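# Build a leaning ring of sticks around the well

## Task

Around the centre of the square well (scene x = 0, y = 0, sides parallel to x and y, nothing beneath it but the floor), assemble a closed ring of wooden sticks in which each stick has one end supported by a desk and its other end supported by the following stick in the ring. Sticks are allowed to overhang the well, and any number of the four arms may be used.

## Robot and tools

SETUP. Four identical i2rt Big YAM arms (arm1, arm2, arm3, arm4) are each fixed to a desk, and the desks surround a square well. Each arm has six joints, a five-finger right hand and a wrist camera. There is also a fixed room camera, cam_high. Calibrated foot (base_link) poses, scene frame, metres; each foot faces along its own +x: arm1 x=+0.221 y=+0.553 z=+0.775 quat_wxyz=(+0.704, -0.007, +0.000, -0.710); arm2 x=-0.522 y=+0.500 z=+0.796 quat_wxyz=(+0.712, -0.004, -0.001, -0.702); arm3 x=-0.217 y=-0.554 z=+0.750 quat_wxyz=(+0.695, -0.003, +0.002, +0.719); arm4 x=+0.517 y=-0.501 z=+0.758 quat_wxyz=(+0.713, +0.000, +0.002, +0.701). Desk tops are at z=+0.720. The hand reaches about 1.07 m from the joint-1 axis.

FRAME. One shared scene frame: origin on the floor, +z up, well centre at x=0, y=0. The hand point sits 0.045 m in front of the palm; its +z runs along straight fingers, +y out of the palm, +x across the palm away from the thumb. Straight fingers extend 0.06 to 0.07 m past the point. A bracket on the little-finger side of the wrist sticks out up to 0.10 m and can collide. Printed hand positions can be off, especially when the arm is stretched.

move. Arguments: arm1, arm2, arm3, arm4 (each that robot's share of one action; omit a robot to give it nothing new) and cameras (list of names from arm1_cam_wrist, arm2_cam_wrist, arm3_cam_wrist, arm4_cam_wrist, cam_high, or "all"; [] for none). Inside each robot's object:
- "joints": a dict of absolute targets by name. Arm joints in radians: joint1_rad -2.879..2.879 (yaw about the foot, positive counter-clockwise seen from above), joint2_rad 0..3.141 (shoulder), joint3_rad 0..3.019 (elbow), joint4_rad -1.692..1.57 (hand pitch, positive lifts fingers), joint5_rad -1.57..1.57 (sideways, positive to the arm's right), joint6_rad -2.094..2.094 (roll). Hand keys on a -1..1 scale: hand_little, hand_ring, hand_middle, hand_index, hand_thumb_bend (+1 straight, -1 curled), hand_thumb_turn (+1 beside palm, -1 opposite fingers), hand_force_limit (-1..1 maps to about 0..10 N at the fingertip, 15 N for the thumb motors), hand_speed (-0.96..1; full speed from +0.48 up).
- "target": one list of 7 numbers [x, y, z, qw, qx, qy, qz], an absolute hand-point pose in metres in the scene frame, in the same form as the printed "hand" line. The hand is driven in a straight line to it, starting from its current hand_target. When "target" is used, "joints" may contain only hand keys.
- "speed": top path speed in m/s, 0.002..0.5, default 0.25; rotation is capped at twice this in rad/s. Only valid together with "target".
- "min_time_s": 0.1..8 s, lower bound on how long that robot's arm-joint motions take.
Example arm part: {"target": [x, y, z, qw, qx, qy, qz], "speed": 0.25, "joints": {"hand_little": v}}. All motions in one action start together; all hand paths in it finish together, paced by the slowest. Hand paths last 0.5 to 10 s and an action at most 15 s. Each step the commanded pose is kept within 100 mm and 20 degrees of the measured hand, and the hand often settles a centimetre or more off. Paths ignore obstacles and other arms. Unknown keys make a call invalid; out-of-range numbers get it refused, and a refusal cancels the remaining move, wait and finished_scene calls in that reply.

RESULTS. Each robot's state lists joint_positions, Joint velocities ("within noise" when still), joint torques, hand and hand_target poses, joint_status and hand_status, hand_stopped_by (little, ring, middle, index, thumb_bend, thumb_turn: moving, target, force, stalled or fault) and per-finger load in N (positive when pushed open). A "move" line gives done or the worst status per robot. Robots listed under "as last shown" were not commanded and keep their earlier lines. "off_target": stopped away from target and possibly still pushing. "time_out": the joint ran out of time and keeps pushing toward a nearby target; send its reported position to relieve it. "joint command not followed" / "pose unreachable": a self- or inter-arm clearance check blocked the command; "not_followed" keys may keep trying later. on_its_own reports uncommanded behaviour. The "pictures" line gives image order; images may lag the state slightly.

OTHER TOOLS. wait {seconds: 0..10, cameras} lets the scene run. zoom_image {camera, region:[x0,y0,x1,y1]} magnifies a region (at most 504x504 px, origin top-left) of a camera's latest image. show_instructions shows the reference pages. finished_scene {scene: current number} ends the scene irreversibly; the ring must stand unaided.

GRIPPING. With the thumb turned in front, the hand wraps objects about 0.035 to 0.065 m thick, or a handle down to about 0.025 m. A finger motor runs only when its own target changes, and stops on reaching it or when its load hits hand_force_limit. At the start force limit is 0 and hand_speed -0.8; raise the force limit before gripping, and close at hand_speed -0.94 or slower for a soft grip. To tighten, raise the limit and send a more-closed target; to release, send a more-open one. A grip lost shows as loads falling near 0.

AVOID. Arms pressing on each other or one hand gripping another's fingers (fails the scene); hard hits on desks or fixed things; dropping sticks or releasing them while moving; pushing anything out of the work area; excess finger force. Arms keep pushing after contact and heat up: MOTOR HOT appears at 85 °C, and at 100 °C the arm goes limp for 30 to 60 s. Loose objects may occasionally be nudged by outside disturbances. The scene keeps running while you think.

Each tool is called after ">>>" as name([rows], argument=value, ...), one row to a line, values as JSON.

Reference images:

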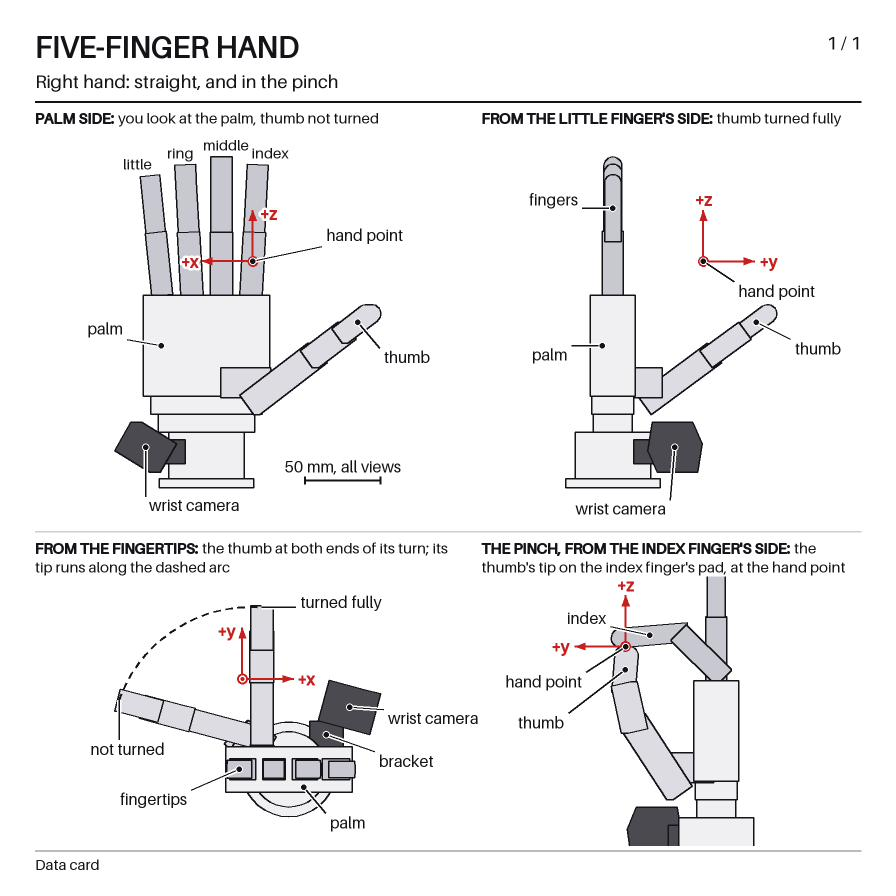

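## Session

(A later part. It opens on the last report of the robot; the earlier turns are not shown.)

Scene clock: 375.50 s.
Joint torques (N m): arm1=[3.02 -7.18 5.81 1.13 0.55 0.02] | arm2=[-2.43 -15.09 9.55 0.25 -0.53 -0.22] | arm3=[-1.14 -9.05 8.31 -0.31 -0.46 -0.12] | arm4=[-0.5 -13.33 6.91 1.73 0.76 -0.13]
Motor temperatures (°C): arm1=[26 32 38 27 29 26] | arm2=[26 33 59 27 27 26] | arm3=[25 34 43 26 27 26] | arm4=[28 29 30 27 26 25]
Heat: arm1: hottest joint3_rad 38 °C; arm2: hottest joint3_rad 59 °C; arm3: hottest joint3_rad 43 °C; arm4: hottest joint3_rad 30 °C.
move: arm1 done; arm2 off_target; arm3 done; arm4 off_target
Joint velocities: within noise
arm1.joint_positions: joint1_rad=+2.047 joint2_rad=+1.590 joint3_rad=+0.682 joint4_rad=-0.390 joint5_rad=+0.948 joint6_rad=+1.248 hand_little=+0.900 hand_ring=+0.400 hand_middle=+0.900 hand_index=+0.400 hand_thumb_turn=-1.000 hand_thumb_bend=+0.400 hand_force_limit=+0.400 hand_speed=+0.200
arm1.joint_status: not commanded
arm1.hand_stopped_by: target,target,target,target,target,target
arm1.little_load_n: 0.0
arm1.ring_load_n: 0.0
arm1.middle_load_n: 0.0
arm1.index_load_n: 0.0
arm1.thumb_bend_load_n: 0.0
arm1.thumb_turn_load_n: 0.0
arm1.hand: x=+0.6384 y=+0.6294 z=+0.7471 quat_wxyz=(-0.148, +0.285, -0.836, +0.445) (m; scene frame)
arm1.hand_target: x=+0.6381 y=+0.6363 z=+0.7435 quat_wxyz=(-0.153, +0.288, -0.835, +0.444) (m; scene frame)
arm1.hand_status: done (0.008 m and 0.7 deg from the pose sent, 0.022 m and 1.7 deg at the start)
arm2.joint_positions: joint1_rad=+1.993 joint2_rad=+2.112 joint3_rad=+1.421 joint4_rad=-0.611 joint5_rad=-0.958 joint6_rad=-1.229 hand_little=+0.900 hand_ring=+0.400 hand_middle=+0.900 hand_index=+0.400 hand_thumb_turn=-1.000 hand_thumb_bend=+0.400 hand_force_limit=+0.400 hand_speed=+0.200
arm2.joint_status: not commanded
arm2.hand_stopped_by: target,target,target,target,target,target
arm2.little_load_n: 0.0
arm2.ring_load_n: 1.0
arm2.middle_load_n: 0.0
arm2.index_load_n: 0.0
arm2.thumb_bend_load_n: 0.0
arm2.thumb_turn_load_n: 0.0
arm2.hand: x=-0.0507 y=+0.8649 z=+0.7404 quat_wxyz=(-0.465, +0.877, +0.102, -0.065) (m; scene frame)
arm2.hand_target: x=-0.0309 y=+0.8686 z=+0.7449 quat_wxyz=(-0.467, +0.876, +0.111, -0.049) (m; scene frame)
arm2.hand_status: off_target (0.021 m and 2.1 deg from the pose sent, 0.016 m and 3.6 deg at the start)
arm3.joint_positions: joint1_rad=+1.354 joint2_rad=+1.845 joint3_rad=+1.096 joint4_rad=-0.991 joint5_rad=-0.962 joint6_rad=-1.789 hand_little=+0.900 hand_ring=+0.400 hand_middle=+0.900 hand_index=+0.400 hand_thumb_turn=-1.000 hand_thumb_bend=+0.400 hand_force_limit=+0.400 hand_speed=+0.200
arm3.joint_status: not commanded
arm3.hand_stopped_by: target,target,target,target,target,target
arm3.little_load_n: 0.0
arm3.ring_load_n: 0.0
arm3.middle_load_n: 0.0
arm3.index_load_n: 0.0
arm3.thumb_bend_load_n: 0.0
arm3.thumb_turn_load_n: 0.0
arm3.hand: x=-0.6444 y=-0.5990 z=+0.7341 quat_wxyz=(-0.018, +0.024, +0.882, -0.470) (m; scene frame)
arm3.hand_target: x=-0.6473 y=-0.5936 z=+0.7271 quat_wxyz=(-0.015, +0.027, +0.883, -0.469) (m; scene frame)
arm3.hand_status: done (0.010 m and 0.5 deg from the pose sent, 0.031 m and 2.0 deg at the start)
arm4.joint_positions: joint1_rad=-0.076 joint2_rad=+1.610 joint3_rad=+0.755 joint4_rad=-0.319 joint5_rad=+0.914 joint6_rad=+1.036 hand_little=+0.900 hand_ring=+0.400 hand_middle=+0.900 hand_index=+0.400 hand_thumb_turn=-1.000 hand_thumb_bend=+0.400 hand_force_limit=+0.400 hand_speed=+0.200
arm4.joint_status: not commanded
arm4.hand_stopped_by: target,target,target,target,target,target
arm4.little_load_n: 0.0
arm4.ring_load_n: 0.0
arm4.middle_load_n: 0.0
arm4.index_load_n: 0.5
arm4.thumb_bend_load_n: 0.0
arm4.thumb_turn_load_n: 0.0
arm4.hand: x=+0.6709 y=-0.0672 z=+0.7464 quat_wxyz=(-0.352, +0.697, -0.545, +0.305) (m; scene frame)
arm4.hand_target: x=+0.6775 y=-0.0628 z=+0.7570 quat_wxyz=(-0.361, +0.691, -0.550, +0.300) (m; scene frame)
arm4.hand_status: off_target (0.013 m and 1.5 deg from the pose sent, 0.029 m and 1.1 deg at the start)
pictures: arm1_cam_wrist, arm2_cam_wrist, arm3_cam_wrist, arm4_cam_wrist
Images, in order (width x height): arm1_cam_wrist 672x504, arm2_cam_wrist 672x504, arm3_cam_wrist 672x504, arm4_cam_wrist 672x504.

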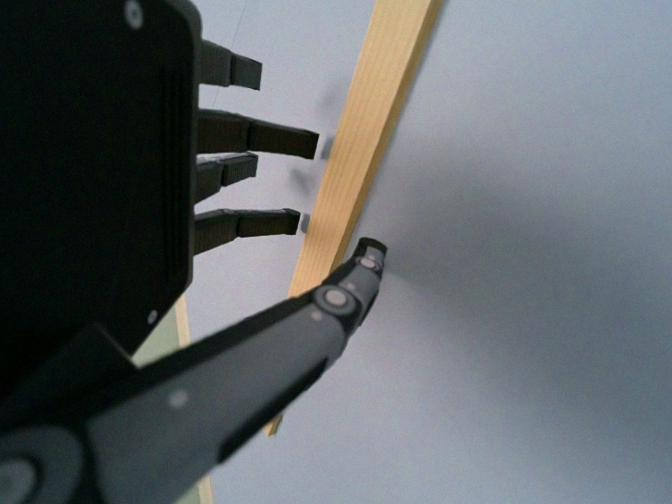

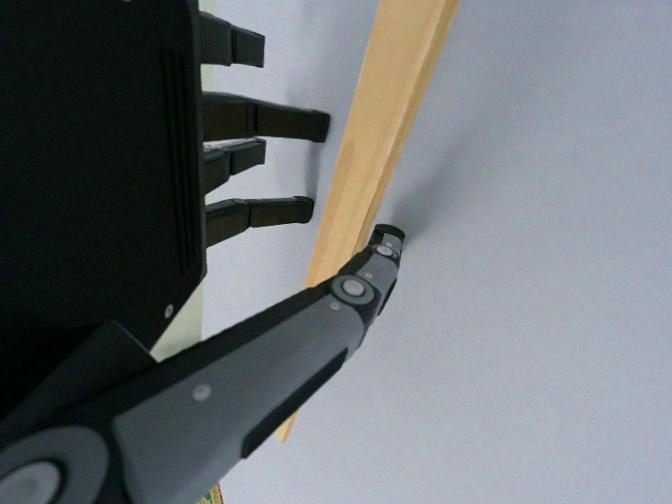

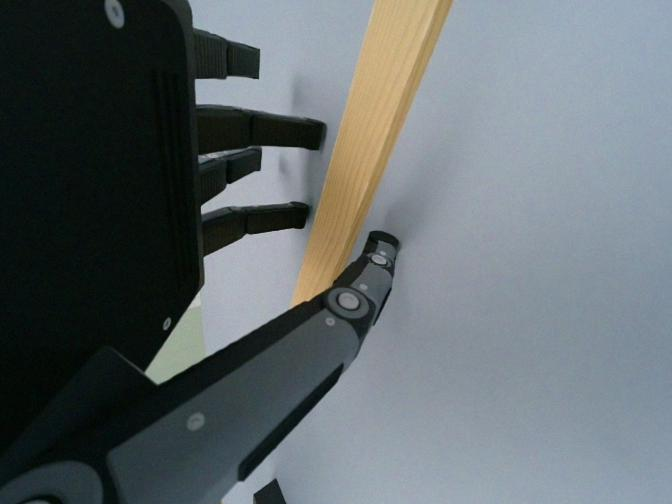

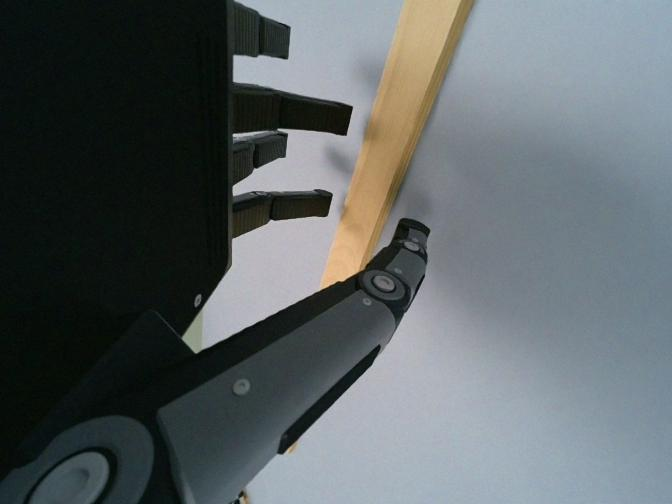

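>>> move(arm1={"target":[0.6382,0.6364,0.740,0.15284,-0.28746,0.83486,-0.44387],"speed":0.04}, arm2={"target":[-0.0313,0.8691,0.740,0.46783,-0.87538,-0.11576,0.04187],"speed":0.04}, arm4={"target":[0.6863,-0.0606,0.733,0.36611,-0.68861,0.55267,-0.29384],"speed":0.06}, cameras=["arm1_cam_wrist","arm2_cam_wrist","arm4_cam_wrist"])

Scene clock: 387.03 s.
Joint torques (N m): arm1=[3.02 -7.24 5.72 1.28 0.53 0.04] | arm2=[-2.32 -15.33 8.25 1.1 -0.4 -0.28] | arm3=[-1.2 -9.05 8.31 -0.29 -0.46 -0.12] | arm4=[-0.56 -10.99 5.78 1.92 0.73 -0.11]
Motor temperatures (°C): arm1=[26 32 37 27 29 26] | arm2=[26 33 59 27 27 26] | arm3=[25 34 42 26 27 26] | arm4=[28 30 30 27 26 25]
Heat: arm1: hottest joint3_rad 37 °C; arm2: hottest joint3_rad 59 °C; arm3: hottest joint3_rad 42 °C; arm4: hottest joint2_rad 30 °C.
move: arm1 done; arm2 off_target; arm4 off_target
Joint velocities: within noise
arm1.joint_positions: joint1_rad=+2.047 joint2_rad=+1.599 joint3_rad=+0.682 joint4_rad=-0.378 joint5_rad=+0.948 joint6_rad=+1.249 hand_little=+0.900 hand_ring=+0.400 hand_middle=+0.900 hand_index=+0.400 hand_thumb_turn=-1.000 hand_thumb_bend=+0.400 hand_force_limit=+0.400 hand_speed=+0.200
arm1.joint_status: not commanded
arm1.hand_stopped_by: target,target,target,target,target,target
arm1.little_load_n: 0.0
arm1.ring_load_n: 0.0
arm1.middle_load_n: 0.0
arm1.index_load_n: 0.0
arm1.thumb_bend_load_n: 0.0
arm1.thumb_turn_load_n: 0.0
arm1.hand: x=+0.6396 y=+0.6300 z=+0.7446 quat_wxyz=(-0.149, +0.284, -0.836, +0.445) (m; scene frame)
arm1.hand_target: x=+0.6381 y=+0.6363 z=+0.7401 quat_wxyz=(-0.153, +0.287, -0.835, +0.444) (m; scene frame)
arm1.hand_status: done (0.008 m and 0.7 deg from the pose sent, 0.010 m and 0.7 deg at the start)
arm2.joint_positions: joint1_rad=+1.993 joint2_rad=+2.112 joint3_rad=+1.421 joint4_rad=-0.602 joint5_rad=-0.958 joint6_rad=-1.229 hand_little=+0.900 hand_ring=+0.400 hand_middle=+0.900 hand_index=+0.400 hand_thumb_turn=-1.000 hand_thumb_bend=+0.400 hand_force_limit=+0.400 hand_speed=+0.200
arm2.joint_status: not commanded
arm2.hand_stopped_by: target,target,target,target,target,target
arm2.little_load_n: -0.5
arm2.ring_load_n: 0.0
arm2.middle_load_n: 0.0
arm2.index_load_n: 0.0
arm2.thumb_bend_load_n: 0.0
arm2.thumb_turn_load_n: 0.0
arm2.hand: x=-0.0488 y=+0.8658 z=+0.7403 quat_wxyz=(-0.466, +0.876, +0.104, -0.061) (m; scene frame)
arm2.hand_target: x=-0.0317 y=+0.8687 z=+0.7404 quat_wxyz=(-0.468, +0.875, +0.116, -0.042) (m; scene frame)
arm2.hand_status: off_target (0.018 m and 2.6 deg from the pose sent, 0.020 m and 3.1 deg at the start)
arm3: as last shown
arm3.little_load_n: 0.5
arm3.hand_target: x=-0.6474 y=-0.5936 z=+0.7271 quat_wxyz=(-0.015, +0.027, +0.883, -0.469) (m; scene frame)
arm4.joint_positions: joint1_rad=-0.099 joint2_rad=+1.632 joint3_rad=+0.742 joint4_rad=-0.196 joint5_rad=+0.898 joint6_rad=+1.006 hand_little=+0.900 hand_ring=+0.400 hand_middle=+0.900 hand_index=+0.400 hand_thumb_turn=-1.000 hand_thumb_bend=+0.400 hand_force_limit=+0.400 hand_speed=+0.200
arm4.joint_status: not commanded
arm4.hand_stopped_by: target,target,target,target,target,target
arm4.little_load_n: 0.0
arm4.ring_load_n: 0.0
arm4.middle_load_n: 0.0
arm4.index_load_n: 0.0
arm4.thumb_bend_load_n: 0.0
arm4.thumb_turn_load_n: 0.0
arm4.hand: x=+0.6799 y=-0.0540 z=+0.7422 quat_wxyz=(-0.375, +0.686, -0.554, +0.287) (m; scene frame)
arm4.hand_target: x=+0.6861 y=-0.0608 z=+0.7333 quat_wxyz=(-0.366, +0.689, -0.553, +0.294) (m; scene frame)
arm4.hand_status: off_target (0.013 m and 1.3 deg from the pose sent, 0.021 m and 2.4 deg at the start)
pictures: arm1_cam_wrist, arm2_cam_wrist, arm4_cam_wrist
Images, in order (width x height): arm1_cam_wrist 672x504, arm2_cam_wrist 672x504, arm4_cam_wrist 672x504.

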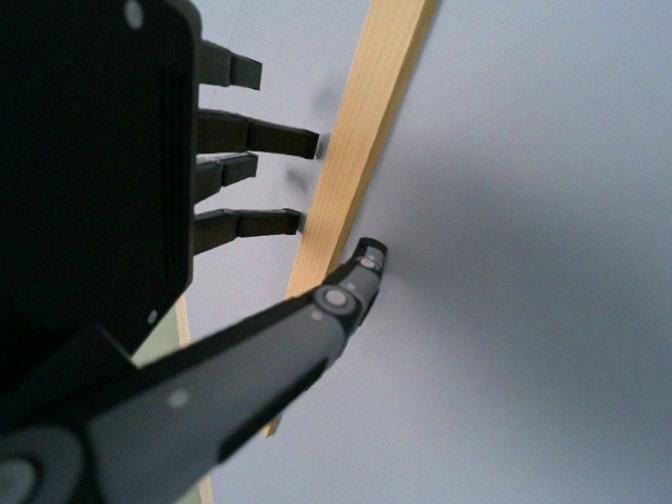

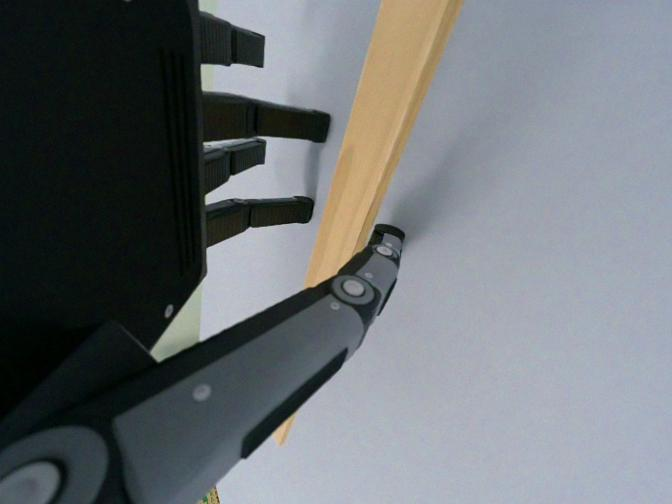

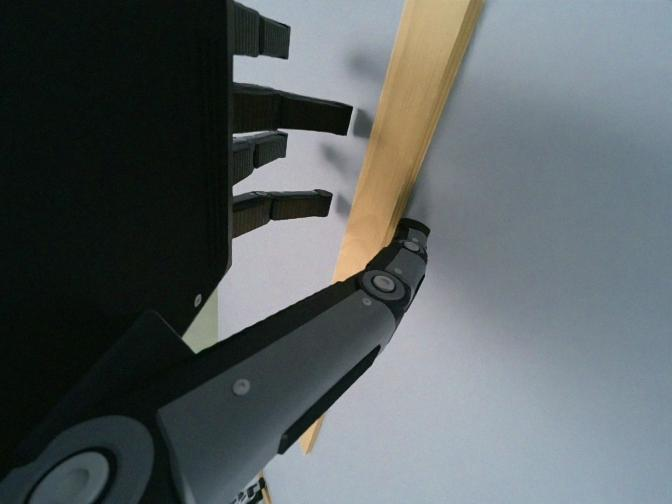

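>>> move(arm2={"target":[-0.0313,0.8691,0.733,0.46783,-0.87538,-0.11576,0.04187],"speed":0.04}, arm4={"target":[0.6863,-0.0606,0.728,0.36611,-0.68861,0.55267,-0.29384],"speed":0.04}, cameras=["arm1_cam_wrist","arm2_cam_wrist","arm3_cam_wrist","arm4_cam_wrist"])

>>> zoom_image(camera="arm2_cam_wrist", region=[240, 100, 460, 265])

>>> zoom_image(camera="arm4_cam_wrist", region=[240, 100, 460, 265])

>>> zoom_image(camera="arm3_cam_wrist", region=[240, 100, 460, 265])

>>> zoom_image(camera="arm1_cam_wrist", region=[240, 100, 460, 265])

Scene clock: 399.17 s.
Joint torques (N m): arm1=[3.08 -7.36 5.64 1.29 0.54 0.09] | arm2=[-2.32 -14.62 8.12 1.24 -0.33 -0.28] | arm3=[-1.2 -9.05 8.28 -0.31 -0.46 -0.12] | arm4=[-0.5 -10.93 5.46 1.87 0.73 -0.13]
Motor temperatures (°C): arm1=[26 32 37 27 29 26] | arm2=[26 33 58 27 26 26] | arm3=[25 34 42 26 27 26] | arm4=[28 29 29 27 26 25]
Heat: arm1: hottest joint3_rad 37 °C; arm2: hottest joint3_rad 58 °C; arm3: hottest joint3_rad 42 °C; arm4: hottest joint2_rad 29 °C.
move: arm2 off_target; arm4 off_target
Joint velocities: within noise
arm1, arm3: as last shown
arm2.joint_positions: joint1_rad=+1.993 joint2_rad=+2.113 joint3_rad=+1.421 joint4_rad=-0.592 joint5_rad=-0.960 joint6_rad=-1.229 hand_little=+0.900 hand_ring=+0.400 hand_middle=+0.900 hand_index=+0.400 hand_thumb_turn=-1.000 hand_thumb_bend=+0.400 hand_force_limit=+0.400 hand_speed=+0.200
arm2.joint_status: not commanded
arm2.hand_stopped_by: target,target,target,target,target,target
arm2.little_load_n: 0.0
arm2.ring_load_n: -0.5
arm2.middle_load_n: 0.0
arm2.index_load_n: 0.5
arm2.thumb_bend_load_n: 0.0
arm2.thumb_turn_load_n: 0.0
arm2.hand: x=-0.0472 y=+0.8668 z=+0.7398 quat_wxyz=(-0.468, +0.875, +0.106, -0.058) (m; scene frame)
arm2.hand_target: x=-0.0317 y=+0.8687 z=+0.7334 quat_wxyz=(-0.468, +0.875, +0.116, -0.042) (m; scene frame)
arm2.hand_status: off_target (0.017 m and 2.1 deg from the pose sent, 0.019 m and 2.6 deg at the start)
arm3.little_load_n: 0.0
arm4.joint_positions: joint1_rad=-0.099 joint2_rad=+1.643 joint3_rad=+0.742 joint4_rad=-0.180 joint5_rad=+0.898 joint6_rad=+1.005 hand_little=+0.900 hand_ring=+0.400 hand_middle=+0.900 hand_index=+0.400 hand_thumb_turn=-1.000 hand_thumb_bend=+0.400 hand_force_limit=+0.400 hand_speed=+0.200
arm4.joint_status: not commanded
arm4.hand_stopped_by: target,target,target,target,target,target
arm4.little_load_n: 0.0
arm4.ring_load_n: 0.0
arm4.middle_load_n: 0.0
arm4.index_load_n: 0.0
arm4.thumb_bend_load_n: 0.0
arm4.thumb_turn_load_n: 0.0
arm4.hand: x=+0.6801 y=-0.0522 z=+0.7390 quat_wxyz=(-0.376, +0.685, -0.554, +0.286) (m; scene frame)
arm4.hand_target: x=+0.6860 y=-0.0609 z=+0.7283 quat_wxyz=(-0.366, +0.689, -0.553, +0.294) (m; scene frame)
arm4.hand_status: off_target (0.015 m and 1.5 deg from the pose sent, 0.017 m and 1.3 deg at the start)
pictures: arm1_cam_wrist, arm2_cam_wrist, arm3_cam_wrist, arm4_cam_wrist
Images, in order (width x height): arm1_cam_wrist 672x504, arm2_cam_wrist 672x504, arm3_cam_wrist 672x504, arm4_cam_wrist 672x504.

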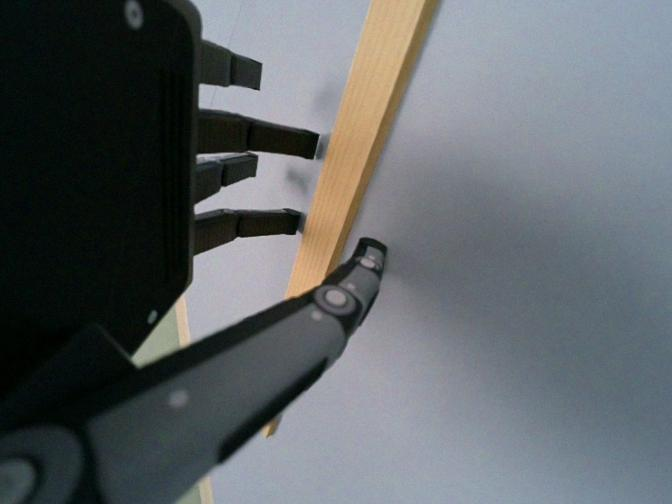

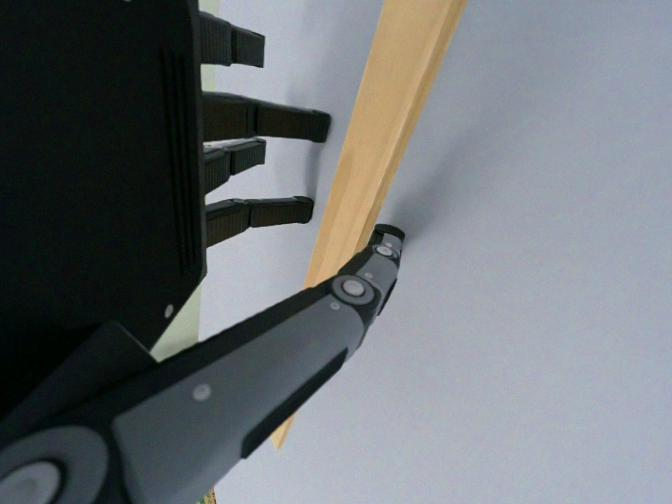

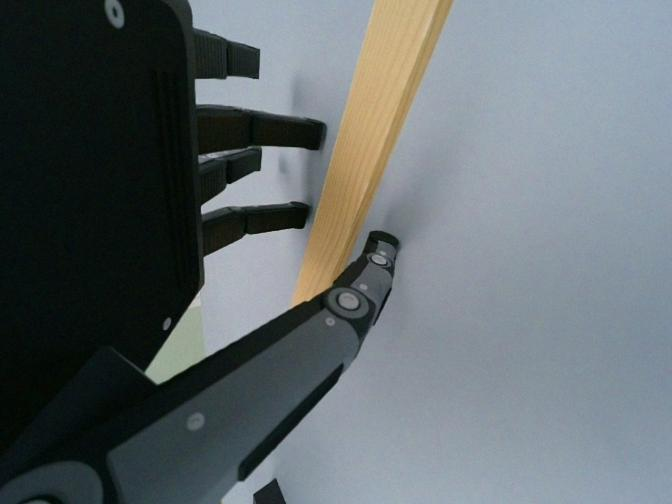

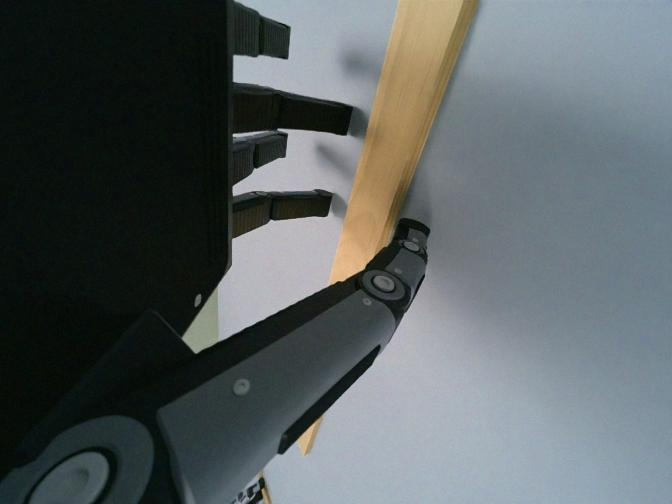

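Scaled by 2.291 from the camera's 672x504 image, which has a finer 960x720 frame.

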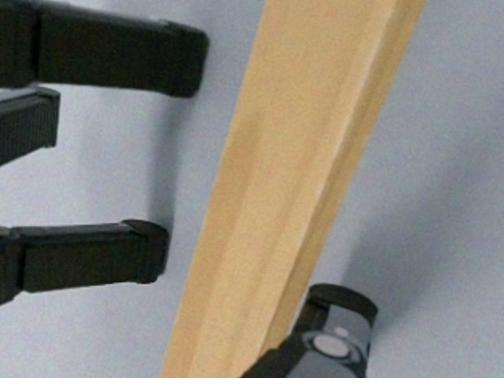

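Scaled by 2.291 from the camera's 672x504 image, which has a finer 960x720 frame.

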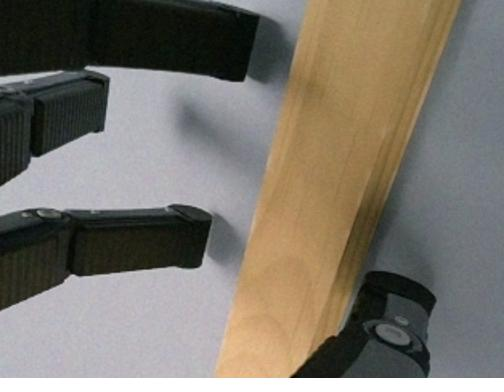

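Scaled by 2.291 from the camera's 672x504 image, which has a finer 960x720 frame.

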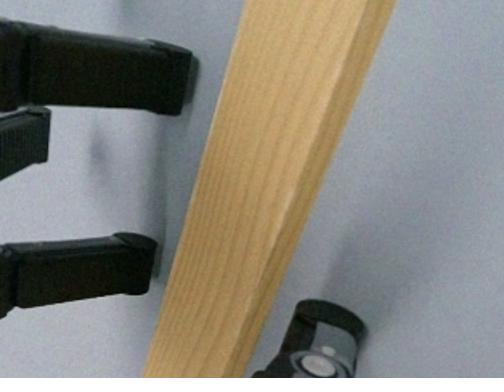

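Scaled by 2.291 from the camera's 672x504 image, which has a finer 960x720 frame.

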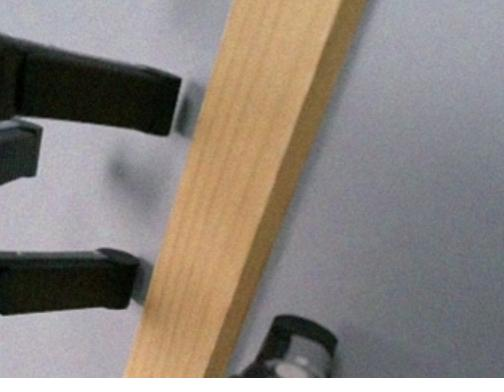

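>>> move(arm1={"joints":{"hand_index":-0.3,"hand_force_limit":0.4,"hand_speed":-0.85}}, arm2={"joints":{"hand_index":-0.3,"hand_force_limit":0.4,"hand_speed":-0.85}}, arm3={"joints":{"hand_index":-0.3,"hand_force_limit":0.4,"hand_speed":-0.85}}, arm4={"joints":{"hand_index":-0.3,"hand_force_limit":0.4,"hand_speed":-0.85}}, cameras=["arm1_cam_wrist","arm2_cam_wrist","arm3_cam_wrist","arm4_cam_wrist"])

Scene clock: 408.33 s.
Joint torques (N m): arm1=[2.96 -7.77 5.45 0.9 -0.1 -0.02] | arm2=[-2.37 -14.68 8.12 0.84 -0.03 -0.28] | arm3=[-1.14 -9.05 8.32 -0.21 -0.31 -0.12] | arm4=[-0.56 -10.99 5.48 1.72 0.71 -0.12]
Motor temperatures (°C): arm1=[26 32 37 27 29 26] | arm2=[26 33 57 27 26 26] | arm3=[25 34 42 26 27 26] | arm4=[28 29 29 27 26 25]
Heat: arm1: hottest joint3_rad 37 °C; arm2: hottest joint3_rad 57 °C; arm3: hottest joint3_rad 42 °C; arm4: hottest joint2_rad 29 °C.
move: arm1 off_target; arm2 off_target; arm3 off_target; arm4 off_target
Joint velocities: within noise
arm1.joint_positions: joint1_rad=+2.047 joint2_rad=+1.598 joint3_rad=+0.682 joint4_rad=-0.372 joint5_rad=+0.966 joint6_rad=+1.257 hand_little=+0.900 hand_ring=+0.400 hand_middle=+0.900 hand_index=-0.153 hand_thumb_turn=-1.000 hand_thumb_bend=+0.401 hand_force_limit=+0.400 hand_speed=-0.850
arm1.joint_status: hand_index off_target (ended at -0.153, target -0.300); the others done
arm1.hand_stopped_by: target,target,target,force,target,target
arm1.little_load_n: 0.0
arm1.ring_load_n: 0.0
arm1.middle_load_n: 0.0
arm1.index_load_n: 6.0
arm1.thumb_bend_load_n: 2.5
arm1.thumb_turn_load_n: -0.5
arm1.hand: x=+0.6422 y=+0.6281 z=+0.7476 quat_wxyz=(-0.154, +0.276, -0.834, +0.452) (m; scene frame)
arm1.hand_target: x=+0.6381 y=+0.6363 z=+0.7402 quat_wxyz=(-0.153, +0.287, -0.835, +0.444) (m; scene frame)
arm1.hand_status: not commanded
arm2.joint_positions: joint1_rad=+1.993 joint2_rad=+2.114 joint3_rad=+1.421 joint4_rad=-0.581 joint5_rad=-0.969 joint6_rad=-1.229 hand_little=+0.900 hand_ring=+0.400 hand_middle=+0.900 hand_index=+0.002 hand_thumb_turn=-1.000 hand_thumb_bend=+0.402 hand_force_limit=+0.400 hand_speed=-0.850
arm2.joint_status: hand_index off_target (ended at +0.002, target -0.300); the others done
arm2.hand_stopped_by: target,target,target,force,target,target
arm2.little_load_n: 0.0
arm2.ring_load_n: 0.0
arm2.middle_load_n: 0.0
arm2.index_load_n: 9.0
arm2.thumb_bend_load_n: 6.5
arm2.thumb_turn_load_n: -2.0
arm2.hand: x=-0.0460 y=+0.8691 z=+0.7407 quat_wxyz=(-0.473, +0.873, +0.109, -0.055) (m; scene frame)
arm2.hand_target: x=-0.0317 y=+0.8687 z=+0.7335 quat_wxyz=(-0.468, +0.875, +0.116, -0.042) (m; scene frame)
arm2.hand_status: not commanded
arm3.joint_positions: joint1_rad=+1.354 joint2_rad=+1.845 joint3_rad=+1.096 joint4_rad=-0.993 joint5_rad=-0.965 joint6_rad=-1.789 hand_little=+0.900 hand_ring=+0.400 hand_middle=+0.900 hand_index=+0.029 hand_thumb_turn=-1.000 hand_thumb_bend=+0.401 hand_force_limit=+0.400 hand_speed=-0.850
arm3.joint_status: hand_index off_target (ended at +0.029, target -0.300); the others done
arm3.hand_stopped_by: target,target,target,force,target,target
arm3.little_load_n: 0.0
arm3.ring_load_n: 0.0
arm3.middle_load_n: 0.0
arm3.index_load_n: 6.5
arm3.thumb_bend_load_n: 2.5
arm3.thumb_turn_load_n: -1.5
arm3.hand: x=-0.6442 y=-0.5997 z=+0.7346 quat_wxyz=(-0.017, +0.024, +0.881, -0.471) (m; scene frame)
arm3.hand_target: x=-0.6474 y=-0.5936 z=+0.7272 quat_wxyz=(-0.015, +0.027, +0.883, -0.469) (m; scene frame)
arm3.hand_status: not commanded
arm4.joint_positions: joint1_rad=-0.100 joint2_rad=+1.643 joint3_rad=+0.742 joint4_rad=-0.177 joint5_rad=+0.898 joint6_rad=+1.005 hand_little=+0.900 hand_ring=+0.400 hand_middle=+0.900 hand_index=-0.014 hand_thumb_turn=-1.000 hand_thumb_bend=+0.402 hand_force_limit=+0.400 hand_speed=-0.850
arm4.joint_status: hand_index off_target (ended at -0.014, target -0.300); the others done
arm4.hand_stopped_by: target,target,target,force,target,target
arm4.little_load_n: 0.0
arm4.ring_load_n: 0.0
arm4.middle_load_n: 0.0
arm4.index_load_n: 6.0
arm4.thumb_bend_load_n: 5.0
arm4.thumb_turn_load_n: -1.0
arm4.hand: x=+0.6808 y=-0.0517 z=+0.7393 quat_wxyz=(-0.377, +0.684, -0.555, +0.286) (m; scene frame)
arm4.hand_target: x=+0.6860 y=-0.0608 z=+0.7283 quat_wxyz=(-0.366, +0.689, -0.553, +0.294) (m; scene frame)
arm4.hand_status: not commanded
pictures: arm1_cam_wrist, arm2_cam_wrist, arm3_cam_wrist, arm4_cam_wrist
Images, in order (width x height): arm1_cam_wrist 672x504, arm2_cam_wrist 672x504, arm3_cam_wrist 672x504, arm4_cam_wrist 672x504.

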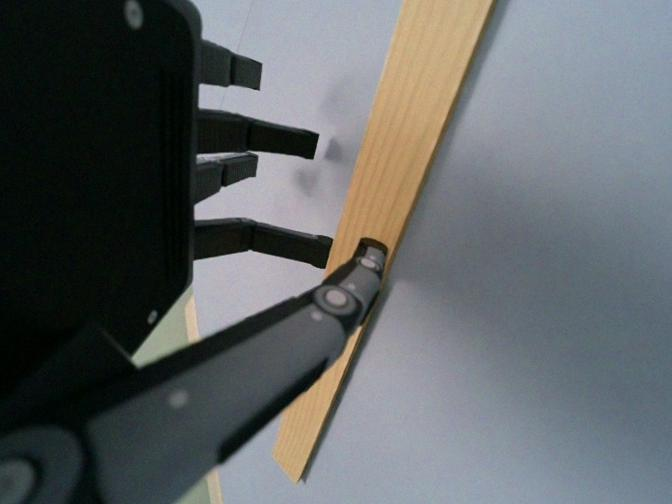

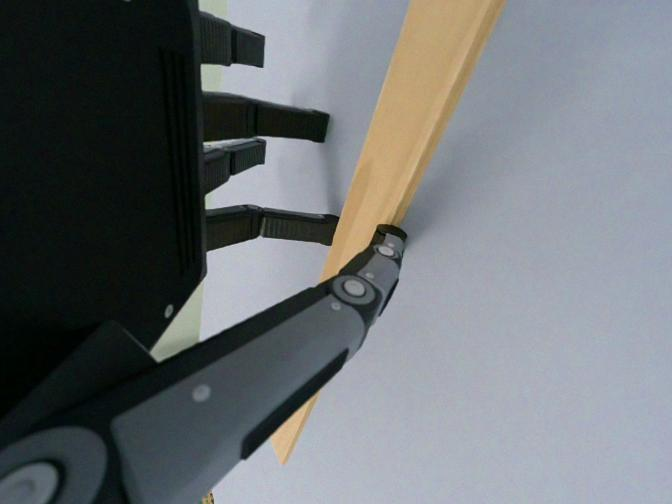

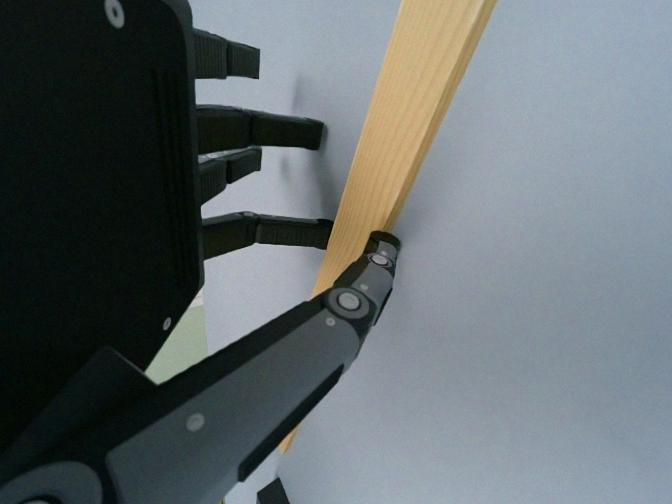

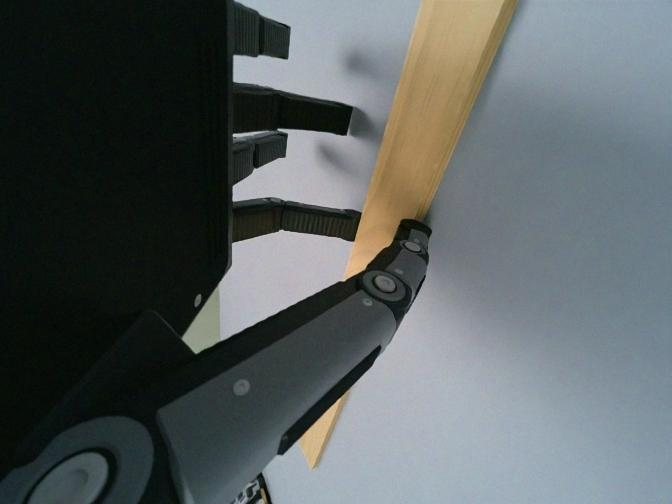

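>>> move(arm1={"joints":{"hand_index":0.4,"hand_speed":-0.4}}, arm2={"joints":{"hand_ring":-0.35,"hand_force_limit":-0.2,"hand_speed":-0.85}}, arm3={"joints":{"hand_ring":-0.35,"hand_force_limit":-0.2,"hand_speed":-0.85}}, arm4={"joints":{"hand_ring":-0.35,"hand_force_limit":-0.2,"hand_speed":-0.85}})

>>> move(arm2={"joints":{"hand_index":-0.37,"hand_force_limit":0.65,"hand_speed":-0.88}}, arm3={"joints":{"hand_index":-0.37,"hand_force_limit":0.65,"hand_speed":-0.88}}, arm4={"joints":{"hand_index":-0.37,"hand_force_limit":0.65,"hand_speed":-0.88}}, cameras=["arm1_cam_wrist","arm2_cam_wrist","arm3_cam_wrist","arm4_cam_wrist"])

Scene clock: 426.63 s.
Joint torques (N m): arm1=[3.25 -7.77 5.53 1.14 0.2 -0.09] | arm2=[-2.37 -14.68 8.13 0.84 -0.01 -0.28] | arm3=[-1.2 -9 8.29 -0.23 -0.28 -0.11] | arm4=[-0.44 -10.87 5.45 1.72 0.66 -0.12]
Motor temperatures (°C): arm1=[26 32 36 27 28 26] | arm2=[26 32 57 27 26 26] | arm3=[25 34 42 26 27 26] | arm4=[28 29 29 27 26 25]
Heat: arm1: hottest joint3_rad 36 °C; arm2: hottest joint3_rad 57 °C; arm3: hottest joint3_rad 42 °C; arm4: hottest joint2_rad 29 °C.
move: arm1 done; arm2 off_target; arm3 off_target; arm4 off_target
Joint velocities: within noise
arm1.joint_positions: joint1_rad=+2.047 joint2_rad=+1.599 joint3_rad=+0.682 joint4_rad=-0.372 joint5_rad=+0.958 joint6_rad=+1.257 hand_little=+0.900 hand_ring=+0.400 hand_middle=+0.900 hand_index=+0.400 hand_thumb_turn=-1.000 hand_thumb_bend=+0.400 hand_force_limit=+0.400 hand_speed=-0.400
arm1.joint_status: all done
arm1.hand_stopped_by: target,target,target,target,target,target
arm1.little_load_n: 0.0
arm1.ring_load_n: 0.0
arm1.middle_load_n: 0.0
arm1.index_load_n: 0.0
arm1.thumb_bend_load_n: -1.5
arm1.thumb_turn_load_n: -0.5
arm1.hand: x=+0.6418 y=+0.6295 z=+0.7465 quat_wxyz=(-0.154, +0.278, -0.836, +0.448) (m; scene frame)
arm1.hand_target: x=+0.6381 y=+0.6363 z=+0.7401 quat_wxyz=(-0.153, +0.288, -0.835, +0.444) (m; scene frame)
arm1.hand_status: not commanded
arm2.joint_positions: joint1_rad=+1.994 joint2_rad=+2.114 joint3_rad=+1.421 joint4_rad=-0.581 joint5_rad=-0.969 joint6_rad=-1.229 hand_little=+0.900 hand_ring=-0.041 hand_middle=+0.900 hand_index=+0.002 hand_thumb_turn=-1.000 hand_thumb_bend=+0.403 hand_force_limit=-0.200 hand_speed=-0.850
arm2.joint_status: hand_ring off_target (ended at -0.041, target -0.350); the others done
arm2.hand_stopped_by: target,force,target,force,target,target
arm2.little_load_n: 0.0
arm2.ring_load_n: 7.0
arm2.middle_load_n: 0.0
arm2.index_load_n: 5.5
arm2.thumb_bend_load_n: 10.0
arm2.thumb_turn_load_n: -1.5
arm2.hand: x=-0.0462 y=+0.8693 z=+0.7407 quat_wxyz=(-0.473, +0.872, +0.110, -0.056) (m; scene frame)
arm2.hand_target: x=-0.0317 y=+0.8688 z=+0.7335 quat_wxyz=(-0.468, +0.875, +0.116, -0.042) (m; scene frame)
arm2.hand_status: not commanded
arm3.joint_positions: joint1_rad=+1.354 joint2_rad=+1.845 joint3_rad=+1.096 joint4_rad=-0.993 joint5_rad=-0.966 joint6_rad=-1.789 hand_little=+0.900 hand_ring=-0.028 hand_middle=+0.900 hand_index=+0.028 hand_thumb_turn=-1.000 hand_thumb_bend=+0.401 hand_force_limit=-0.200 hand_speed=-0.850
arm3.joint_status: hand_ring off_target (ended at -0.028, target -0.350); the others done
arm3.hand_stopped_by: target,force,target,force,target,target
arm3.little_load_n: 0.0
arm3.ring_load_n: 5.5
arm3.middle_load_n: 0.0
arm3.index_load_n: 2.5
arm3.thumb_bend_load_n: 4.0
arm3.thumb_turn_load_n: -1.0
arm3.hand: x=-0.6442 y=-0.5998 z=+0.7347 quat_wxyz=(-0.018, +0.024, +0.881, -0.472) (m; scene frame)
arm3.hand_target: x=-0.6474 y=-0.5936 z=+0.7272 quat_wxyz=(-0.015, +0.027, +0.883, -0.469) (m; scene frame)
arm3.hand_status: not commanded
arm4.joint_positions: joint1_rad=-0.100 joint2_rad=+1.643 joint3_rad=+0.742 joint4_rad=-0.177 joint5_rad=+0.899 joint6_rad=+1.005 hand_little=+0.900 hand_ring=+0.000 hand_middle=+0.900 hand_index=-0.014 hand_thumb_turn=-1.000 hand_thumb_bend=+0.402 hand_force_limit=-0.200 hand_speed=-0.850
arm4.joint_status: hand_ring off_target (ended at +0.000, target -0.350); the others done
arm4.hand_stopped_by: target,force,target,force,target,target
arm4.little_load_n: 0.0
arm4.ring_load_n: 3.0
arm4.middle_load_n: 0.0
arm4.index_load_n: 3.5
arm4.thumb_bend_load_n: 6.0
arm4.thumb_turn_load_n: 0.0
arm4.hand: x=+0.6809 y=-0.0517 z=+0.7394 quat_wxyz=(-0.378, +0.684, -0.555, +0.286) (m; scene frame)
arm4.hand_target: x=+0.6859 y=-0.0608 z=+0.7283 quat_wxyz=(-0.366, +0.689, -0.553, +0.294) (m; scene frame)
arm4.hand_status: not commanded
pictures: none

Scene clock: 427.10 s.
Joint torques (N m): arm1=[3.31 -7.47 5.61 0.94 0.19 -0.05] | arm2=[-2.37 -14.68 8.12 0.85 0 -0.28] | arm3=[-1.14 -9 8.32 -0.2 -0.22 -0.12] | arm4=[-0.38 -10.99 5.48 1.65 0.52 -0.12]
Motor temperatures (°C): arm1=[26 32 36 27 28 26] | arm2=[26 32 57 27 26 26] | arm3=[25 34 42 26 27 26] | arm4=[28 29 29 27 26 25]
Heat: arm1: hottest joint3_rad 36 °C; arm2: hottest joint3_rad 57 °C; arm3: hottest joint3_rad 42 °C; arm4: hottest joint2_rad 29 °C.
move: arm2 off_target; arm3 off_target; arm4 off_target
Joint velocities: within noise
arm1: as last shown
arm1.middle_load_n: -0.5
arm2.joint_positions: joint1_rad=+1.994 joint2_rad=+2.114 joint3_rad=+1.421 joint4_rad=-0.581 joint5_rad=-0.970 joint6_rad=-1.229 hand_little=+0.900 hand_ring=-0.041 hand_middle=+0.900 hand_index=-0.006 hand_thumb_turn=-1.000 hand_thumb_bend=+0.403 hand_force_limit=+0.650 hand_speed=-0.880
arm2.joint_status: hand_index off_target (ended at -0.006, target -0.370); the others done
arm2.hand_stopped_by: target,force,target,force,target,target
arm2.little_load_n: 0.0
arm2.ring_load_n: 5.5
arm2.middle_load_n: 0.0
arm2.index_load_n: 8.0
arm2.thumb_bend_load_n: 10.5
arm2.thumb_turn_load_n: -1.0
arm2.hand: x=-0.0462 y=+0.8694 z=+0.7408 quat_wxyz=(-0.473, +0.872, +0.110, -0.056) (m; scene frame)
arm2.hand_target: x=-0.0317 y=+0.8688 z=+0.7335 quat_wxyz=(-0.468, +0.875, +0.116, -0.042) (m; scene frame)
arm2.hand_status: not commanded
arm3.joint_positions: joint1_rad=+1.354 joint2_rad=+1.845 joint3_rad=+1.096 joint4_rad=-0.994 joint5_rad=-0.968 joint6_rad=-1.789 hand_little=+0.900 hand_ring=-0.029 hand_middle=+0.900 hand_index=+0.010 hand_thumb_turn=-1.000 hand_thumb_bend=+0.402 hand_force_limit=+0.650 hand_speed=-0.880
arm3.joint_status: hand_index off_target (ended at +0.010, target -0.370); the others done
arm3.hand_stopped_by: target,force,target,force,target,target
arm3.little_load_n: -0.5
arm3.ring_load_n: 1.5
arm3.middle_load_n: 0.0
arm3.index_load_n: 10.5
arm3.thumb_bend_load_n: 6.0
arm3.thumb_turn_load_n: -0.5
arm3.hand: x=-0.6441 y=-0.6001 z=+0.7350 quat_wxyz=(-0.017, +0.024, +0.881, -0.473) (m; scene frame)
arm3.hand_target: x=-0.6474 y=-0.5936 z=+0.7272 quat_wxyz=(-0.015, +0.027, +0.883, -0.469) (m; scene frame)
arm3.hand_status: not commanded
arm4.joint_positions: joint1_rad=-0.100 joint2_rad=+1.643 joint3_rad=+0.742 joint4_rad=-0.175 joint5_rad=+0.902 joint6_rad=+1.005 hand_little=+0.900 hand_ring=+0.000 hand_middle=+0.900 hand_index=-0.034 hand_thumb_turn=-1.000 hand_thumb_bend=+0.402 hand_force_limit=+0.650 hand_speed=-0.880
arm4.joint_status: hand_index off_target (ended at -0.034, target -0.370); the others done
arm4.hand_stopped_by: target,force,target,force,target,target
arm4.little_load_n: 0.0
arm4.ring_load_n: 0.0
arm4.middle_load_n: 0.0
arm4.index_load_n: 5.5
arm4.thumb_bend_load_n: 5.5
arm4.thumb_turn_load_n: -0.5
arm4.hand: x=+0.6816 y=-0.0516 z=+0.7399 quat_wxyz=(-0.379, +0.683, -0.555, +0.287) (m; scene frame)
arm4.hand_target: x=+0.6859 y=-0.0609 z=+0.7283 quat_wxyz=(-0.366, +0.689, -0.553, +0.294) (m; scene frame)
arm4.hand_status: not commanded
pictures: arm1_cam_wrist, arm2_cam_wrist, arm3_cam_wrist, arm4_cam_wrist
Images, in order (width x height): arm1_cam_wrist 672x504, arm2_cam_wrist 672x504, arm3_cam_wrist 672x504, arm4_cam_wrist 672x504.

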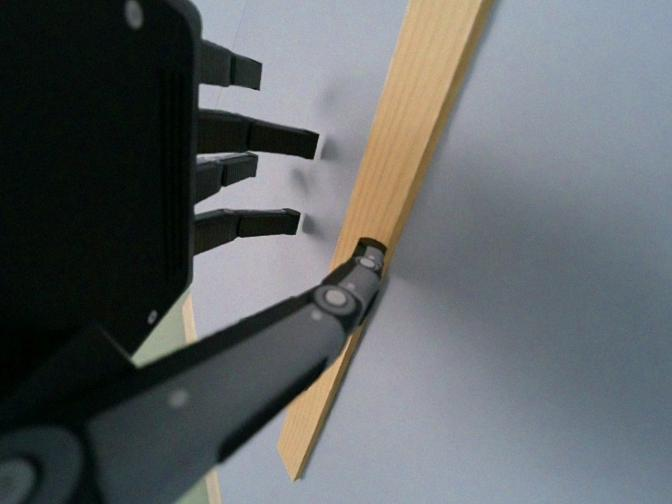

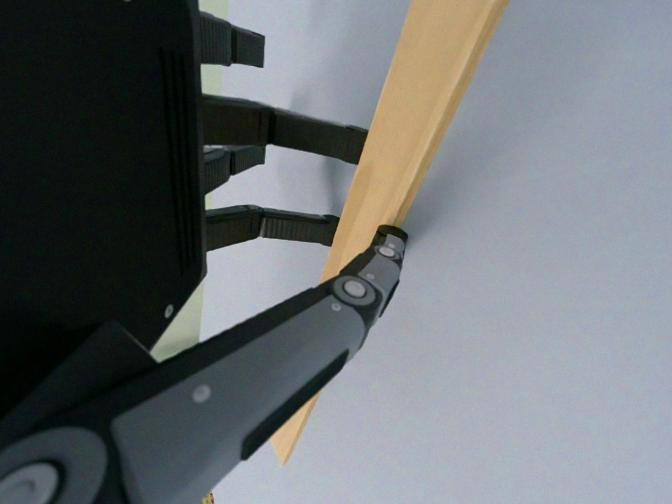

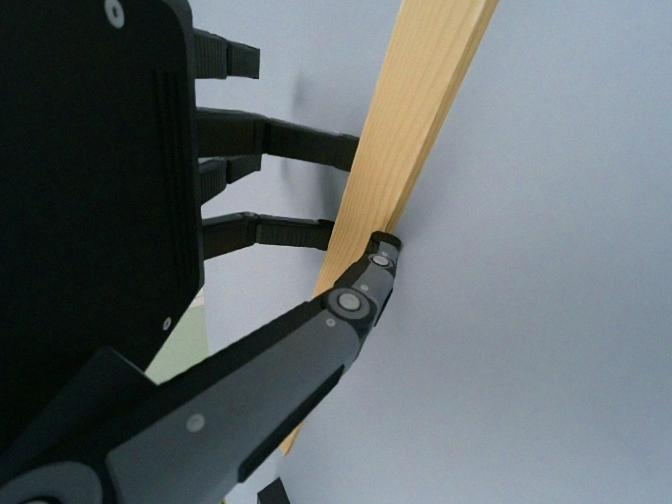

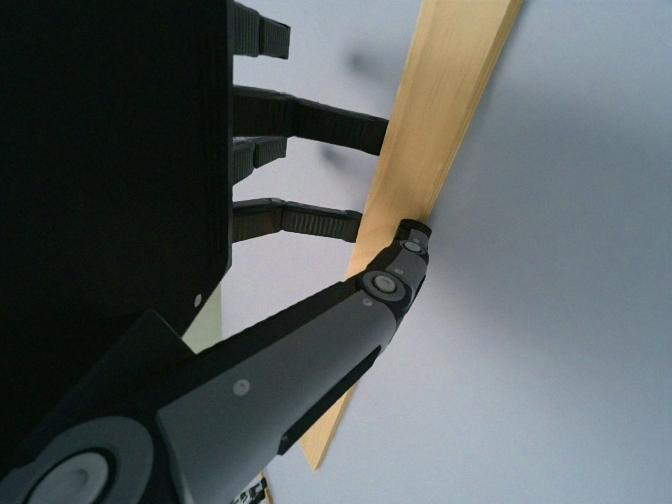

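>>> move(arm2={"target":[-0.0313,0.8691,0.775,0.46783,-0.87538,-0.11576,0.04187],"speed":0.1}, arm3={"target":[-0.6475,-0.5935,0.765,-0.01434,0.02697,0.88255,-0.46923],"speed":0.1}, arm4={"joints":{"hand_ring":-0.4,"hand_force_limit":-0.1,"hand_speed":-0.88}}, cameras=["arm2_cam_wrist","arm3_cam_wrist","arm4_cam_wrist"])

Scene clock: 435.93 s.
Joint torques (N m): arm1=[2.96 -7.65 5.5 0.87 0.26 -0.06] | arm2=[-2.37 -17.79 9.17 0.13 -0.58 -0.27] | arm3=[-1.03 -10.93 10.03 -0.42 -0.45 -0.11] | arm4=[-0.5 -10.93 5.46 1.63 0.46 -0.13]
Motor temperatures (°C): arm1=[26 32 36 27 28 26] | arm2=[26 32 56 27 26 26] | arm3=[25 34 42 26 27 26] | arm4=[28 29 29 27 26 25]
Heat: arm1: hottest joint3_rad 36 °C; arm2: hottest joint3_rad 56 °C; arm3: hottest joint3_rad 42 °C; arm4: hottest joint2_rad 29 °C.
move: arm2 off_target; arm3 off_target; arm4 off_target
Joint velocities: within noise
arm1: as last shown
arm1.middle_load_n: 0.0
arm2.joint_positions: joint1_rad=+1.994 joint2_rad=+2.091 joint3_rad=+1.421 joint4_rad=-0.647 joint5_rad=-0.952 joint6_rad=-1.231 hand_little=+0.900 hand_ring=-0.041 hand_middle=+0.900 hand_index=-0.007 hand_thumb_turn=-1.000 hand_thumb_bend=+0.400 hand_force_limit=+0.650 hand_speed=-0.880
arm2.joint_status: not commanded
arm2.hand_stopped_by: target,force,target,force,target,target
arm2.little_load_n: 0.0
arm2.ring_load_n: 0.0
arm2.middle_load_n: 0.0
arm2.index_load_n: 0.0
arm2.thumb_bend_load_n: 0.0
arm2.thumb_turn_load_n: 0.0
arm2.hand: x=-0.0544 y=+0.8627 z=+0.7508 quat_wxyz=(-0.460, +0.879, +0.100, -0.070) (m; scene frame)
arm2.hand_target: x=-0.0323 y=+0.8685 z=+0.7755 quat_wxyz=(-0.468, +0.875, +0.116, -0.042) (m; scene frame)
arm2.hand_status: off_target (0.034 m and 3.8 deg from the pose sent, 0.037 m and 1.9 deg at the start)
arm3.joint_positions: joint1_rad=+1.354 joint2_rad=+1.808 joint3_rad=+1.105 joint4_rad=-1.082 joint5_rad=-0.962 joint6_rad=-1.789 hand_little=+0.900 hand_ring=-0.029 hand_middle=+0.900 hand_index=+0.009 hand_thumb_turn=-1.000 hand_thumb_bend=+0.400 hand_force_limit=+0.650 hand_speed=-0.880
arm3.joint_status: not commanded
arm3.hand_stopped_by: target,force,target,force,target,target
arm3.little_load_n: 0.0
arm3.ring_load_n: 0.0
arm3.middle_load_n: 0.0
arm3.index_load_n: 0.0
arm3.thumb_bend_load_n: 0.0
arm3.thumb_turn_load_n: 0.0
arm3.hand: x=-0.6329 y=-0.6007 z=+0.7560 quat_wxyz=(+0.002, +0.034, +0.881, -0.473) (m; scene frame)
arm3.hand_target: x=-0.6472 y=-0.5936 z=+0.7653 quat_wxyz=(-0.015, +0.027, +0.883, -0.469) (m; scene frame)
arm3.hand_status: off_target (0.019 m and 2.1 deg from the pose sent, 0.031 m and 0.6 deg at the start)
arm4.joint_positions: joint1_rad=-0.100 joint2_rad=+1.643 joint3_rad=+0.742 joint4_rad=-0.175 joint5_rad=+0.903 joint6_rad=+1.005 hand_little=+0.900 hand_ring=-0.019 hand_middle=+0.900 hand_index=-0.034 hand_thumb_turn=-1.000 hand_thumb_bend=+0.402 hand_force_limit=-0.100 hand_speed=-0.880
arm4.joint_status: hand_ring off_target (ended at -0.019, target -0.400); the others done
arm4.hand_stopped_by: target,force,target,force,target,target
arm4.little_load_n: 0.0
arm4.ring_load_n: 4.5
arm4.middle_load_n: -0.5
arm4.index_load_n: 3.0
arm4.thumb_bend_load_n: 5.0
arm4.thumb_turn_load_n: -0.5
arm4.hand: x=+0.6818 y=-0.0516 z=+0.7401 quat_wxyz=(-0.379, +0.683, -0.555, +0.287) (m; scene frame)
arm4.hand_target: x=+0.6859 y=-0.0608 z=+0.7283 quat_wxyz=(-0.366, +0.689, -0.553, +0.294) (m; scene frame)
arm4.hand_status: not commanded
pictures: arm2_cam_wrist, arm3_cam_wrist, arm4_cam_wrist
Images, in order (width x height): arm2_cam_wrist 672x504, arm3_cam_wrist 672x504, arm4_cam_wrist 672x504.

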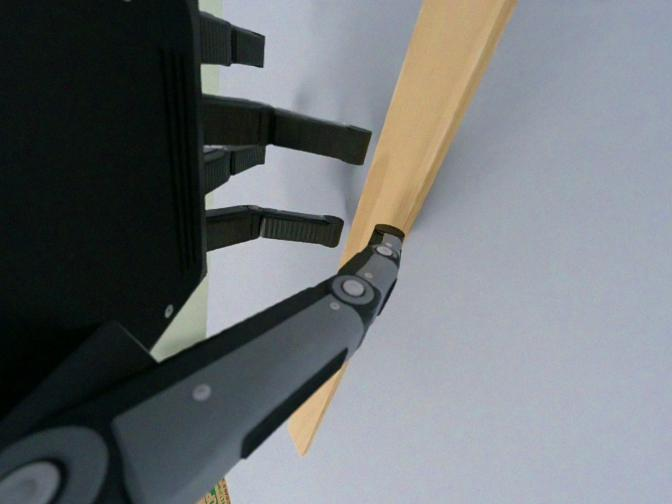

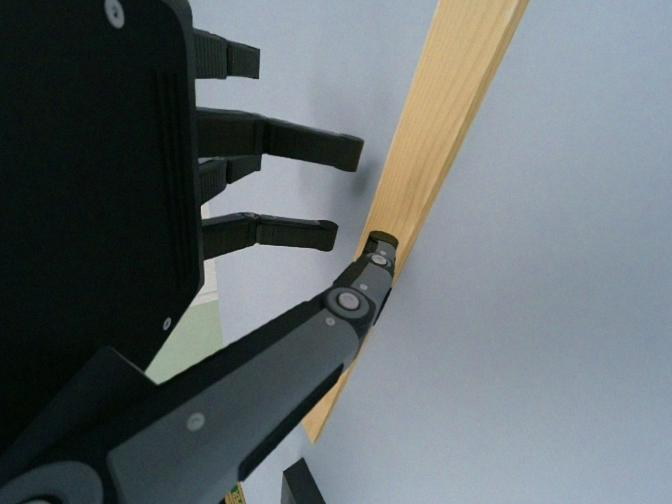

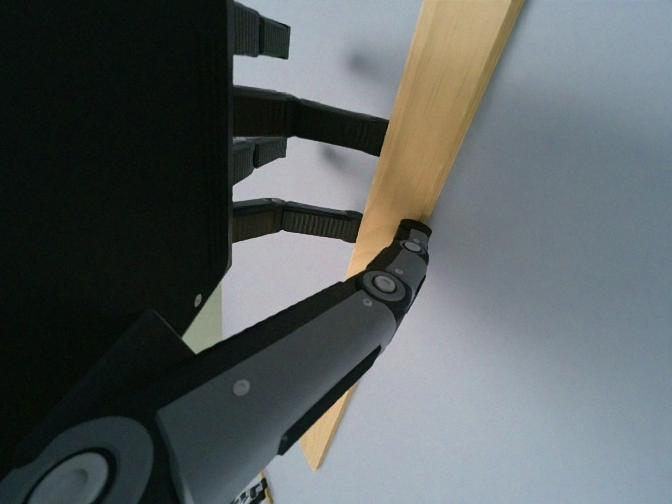

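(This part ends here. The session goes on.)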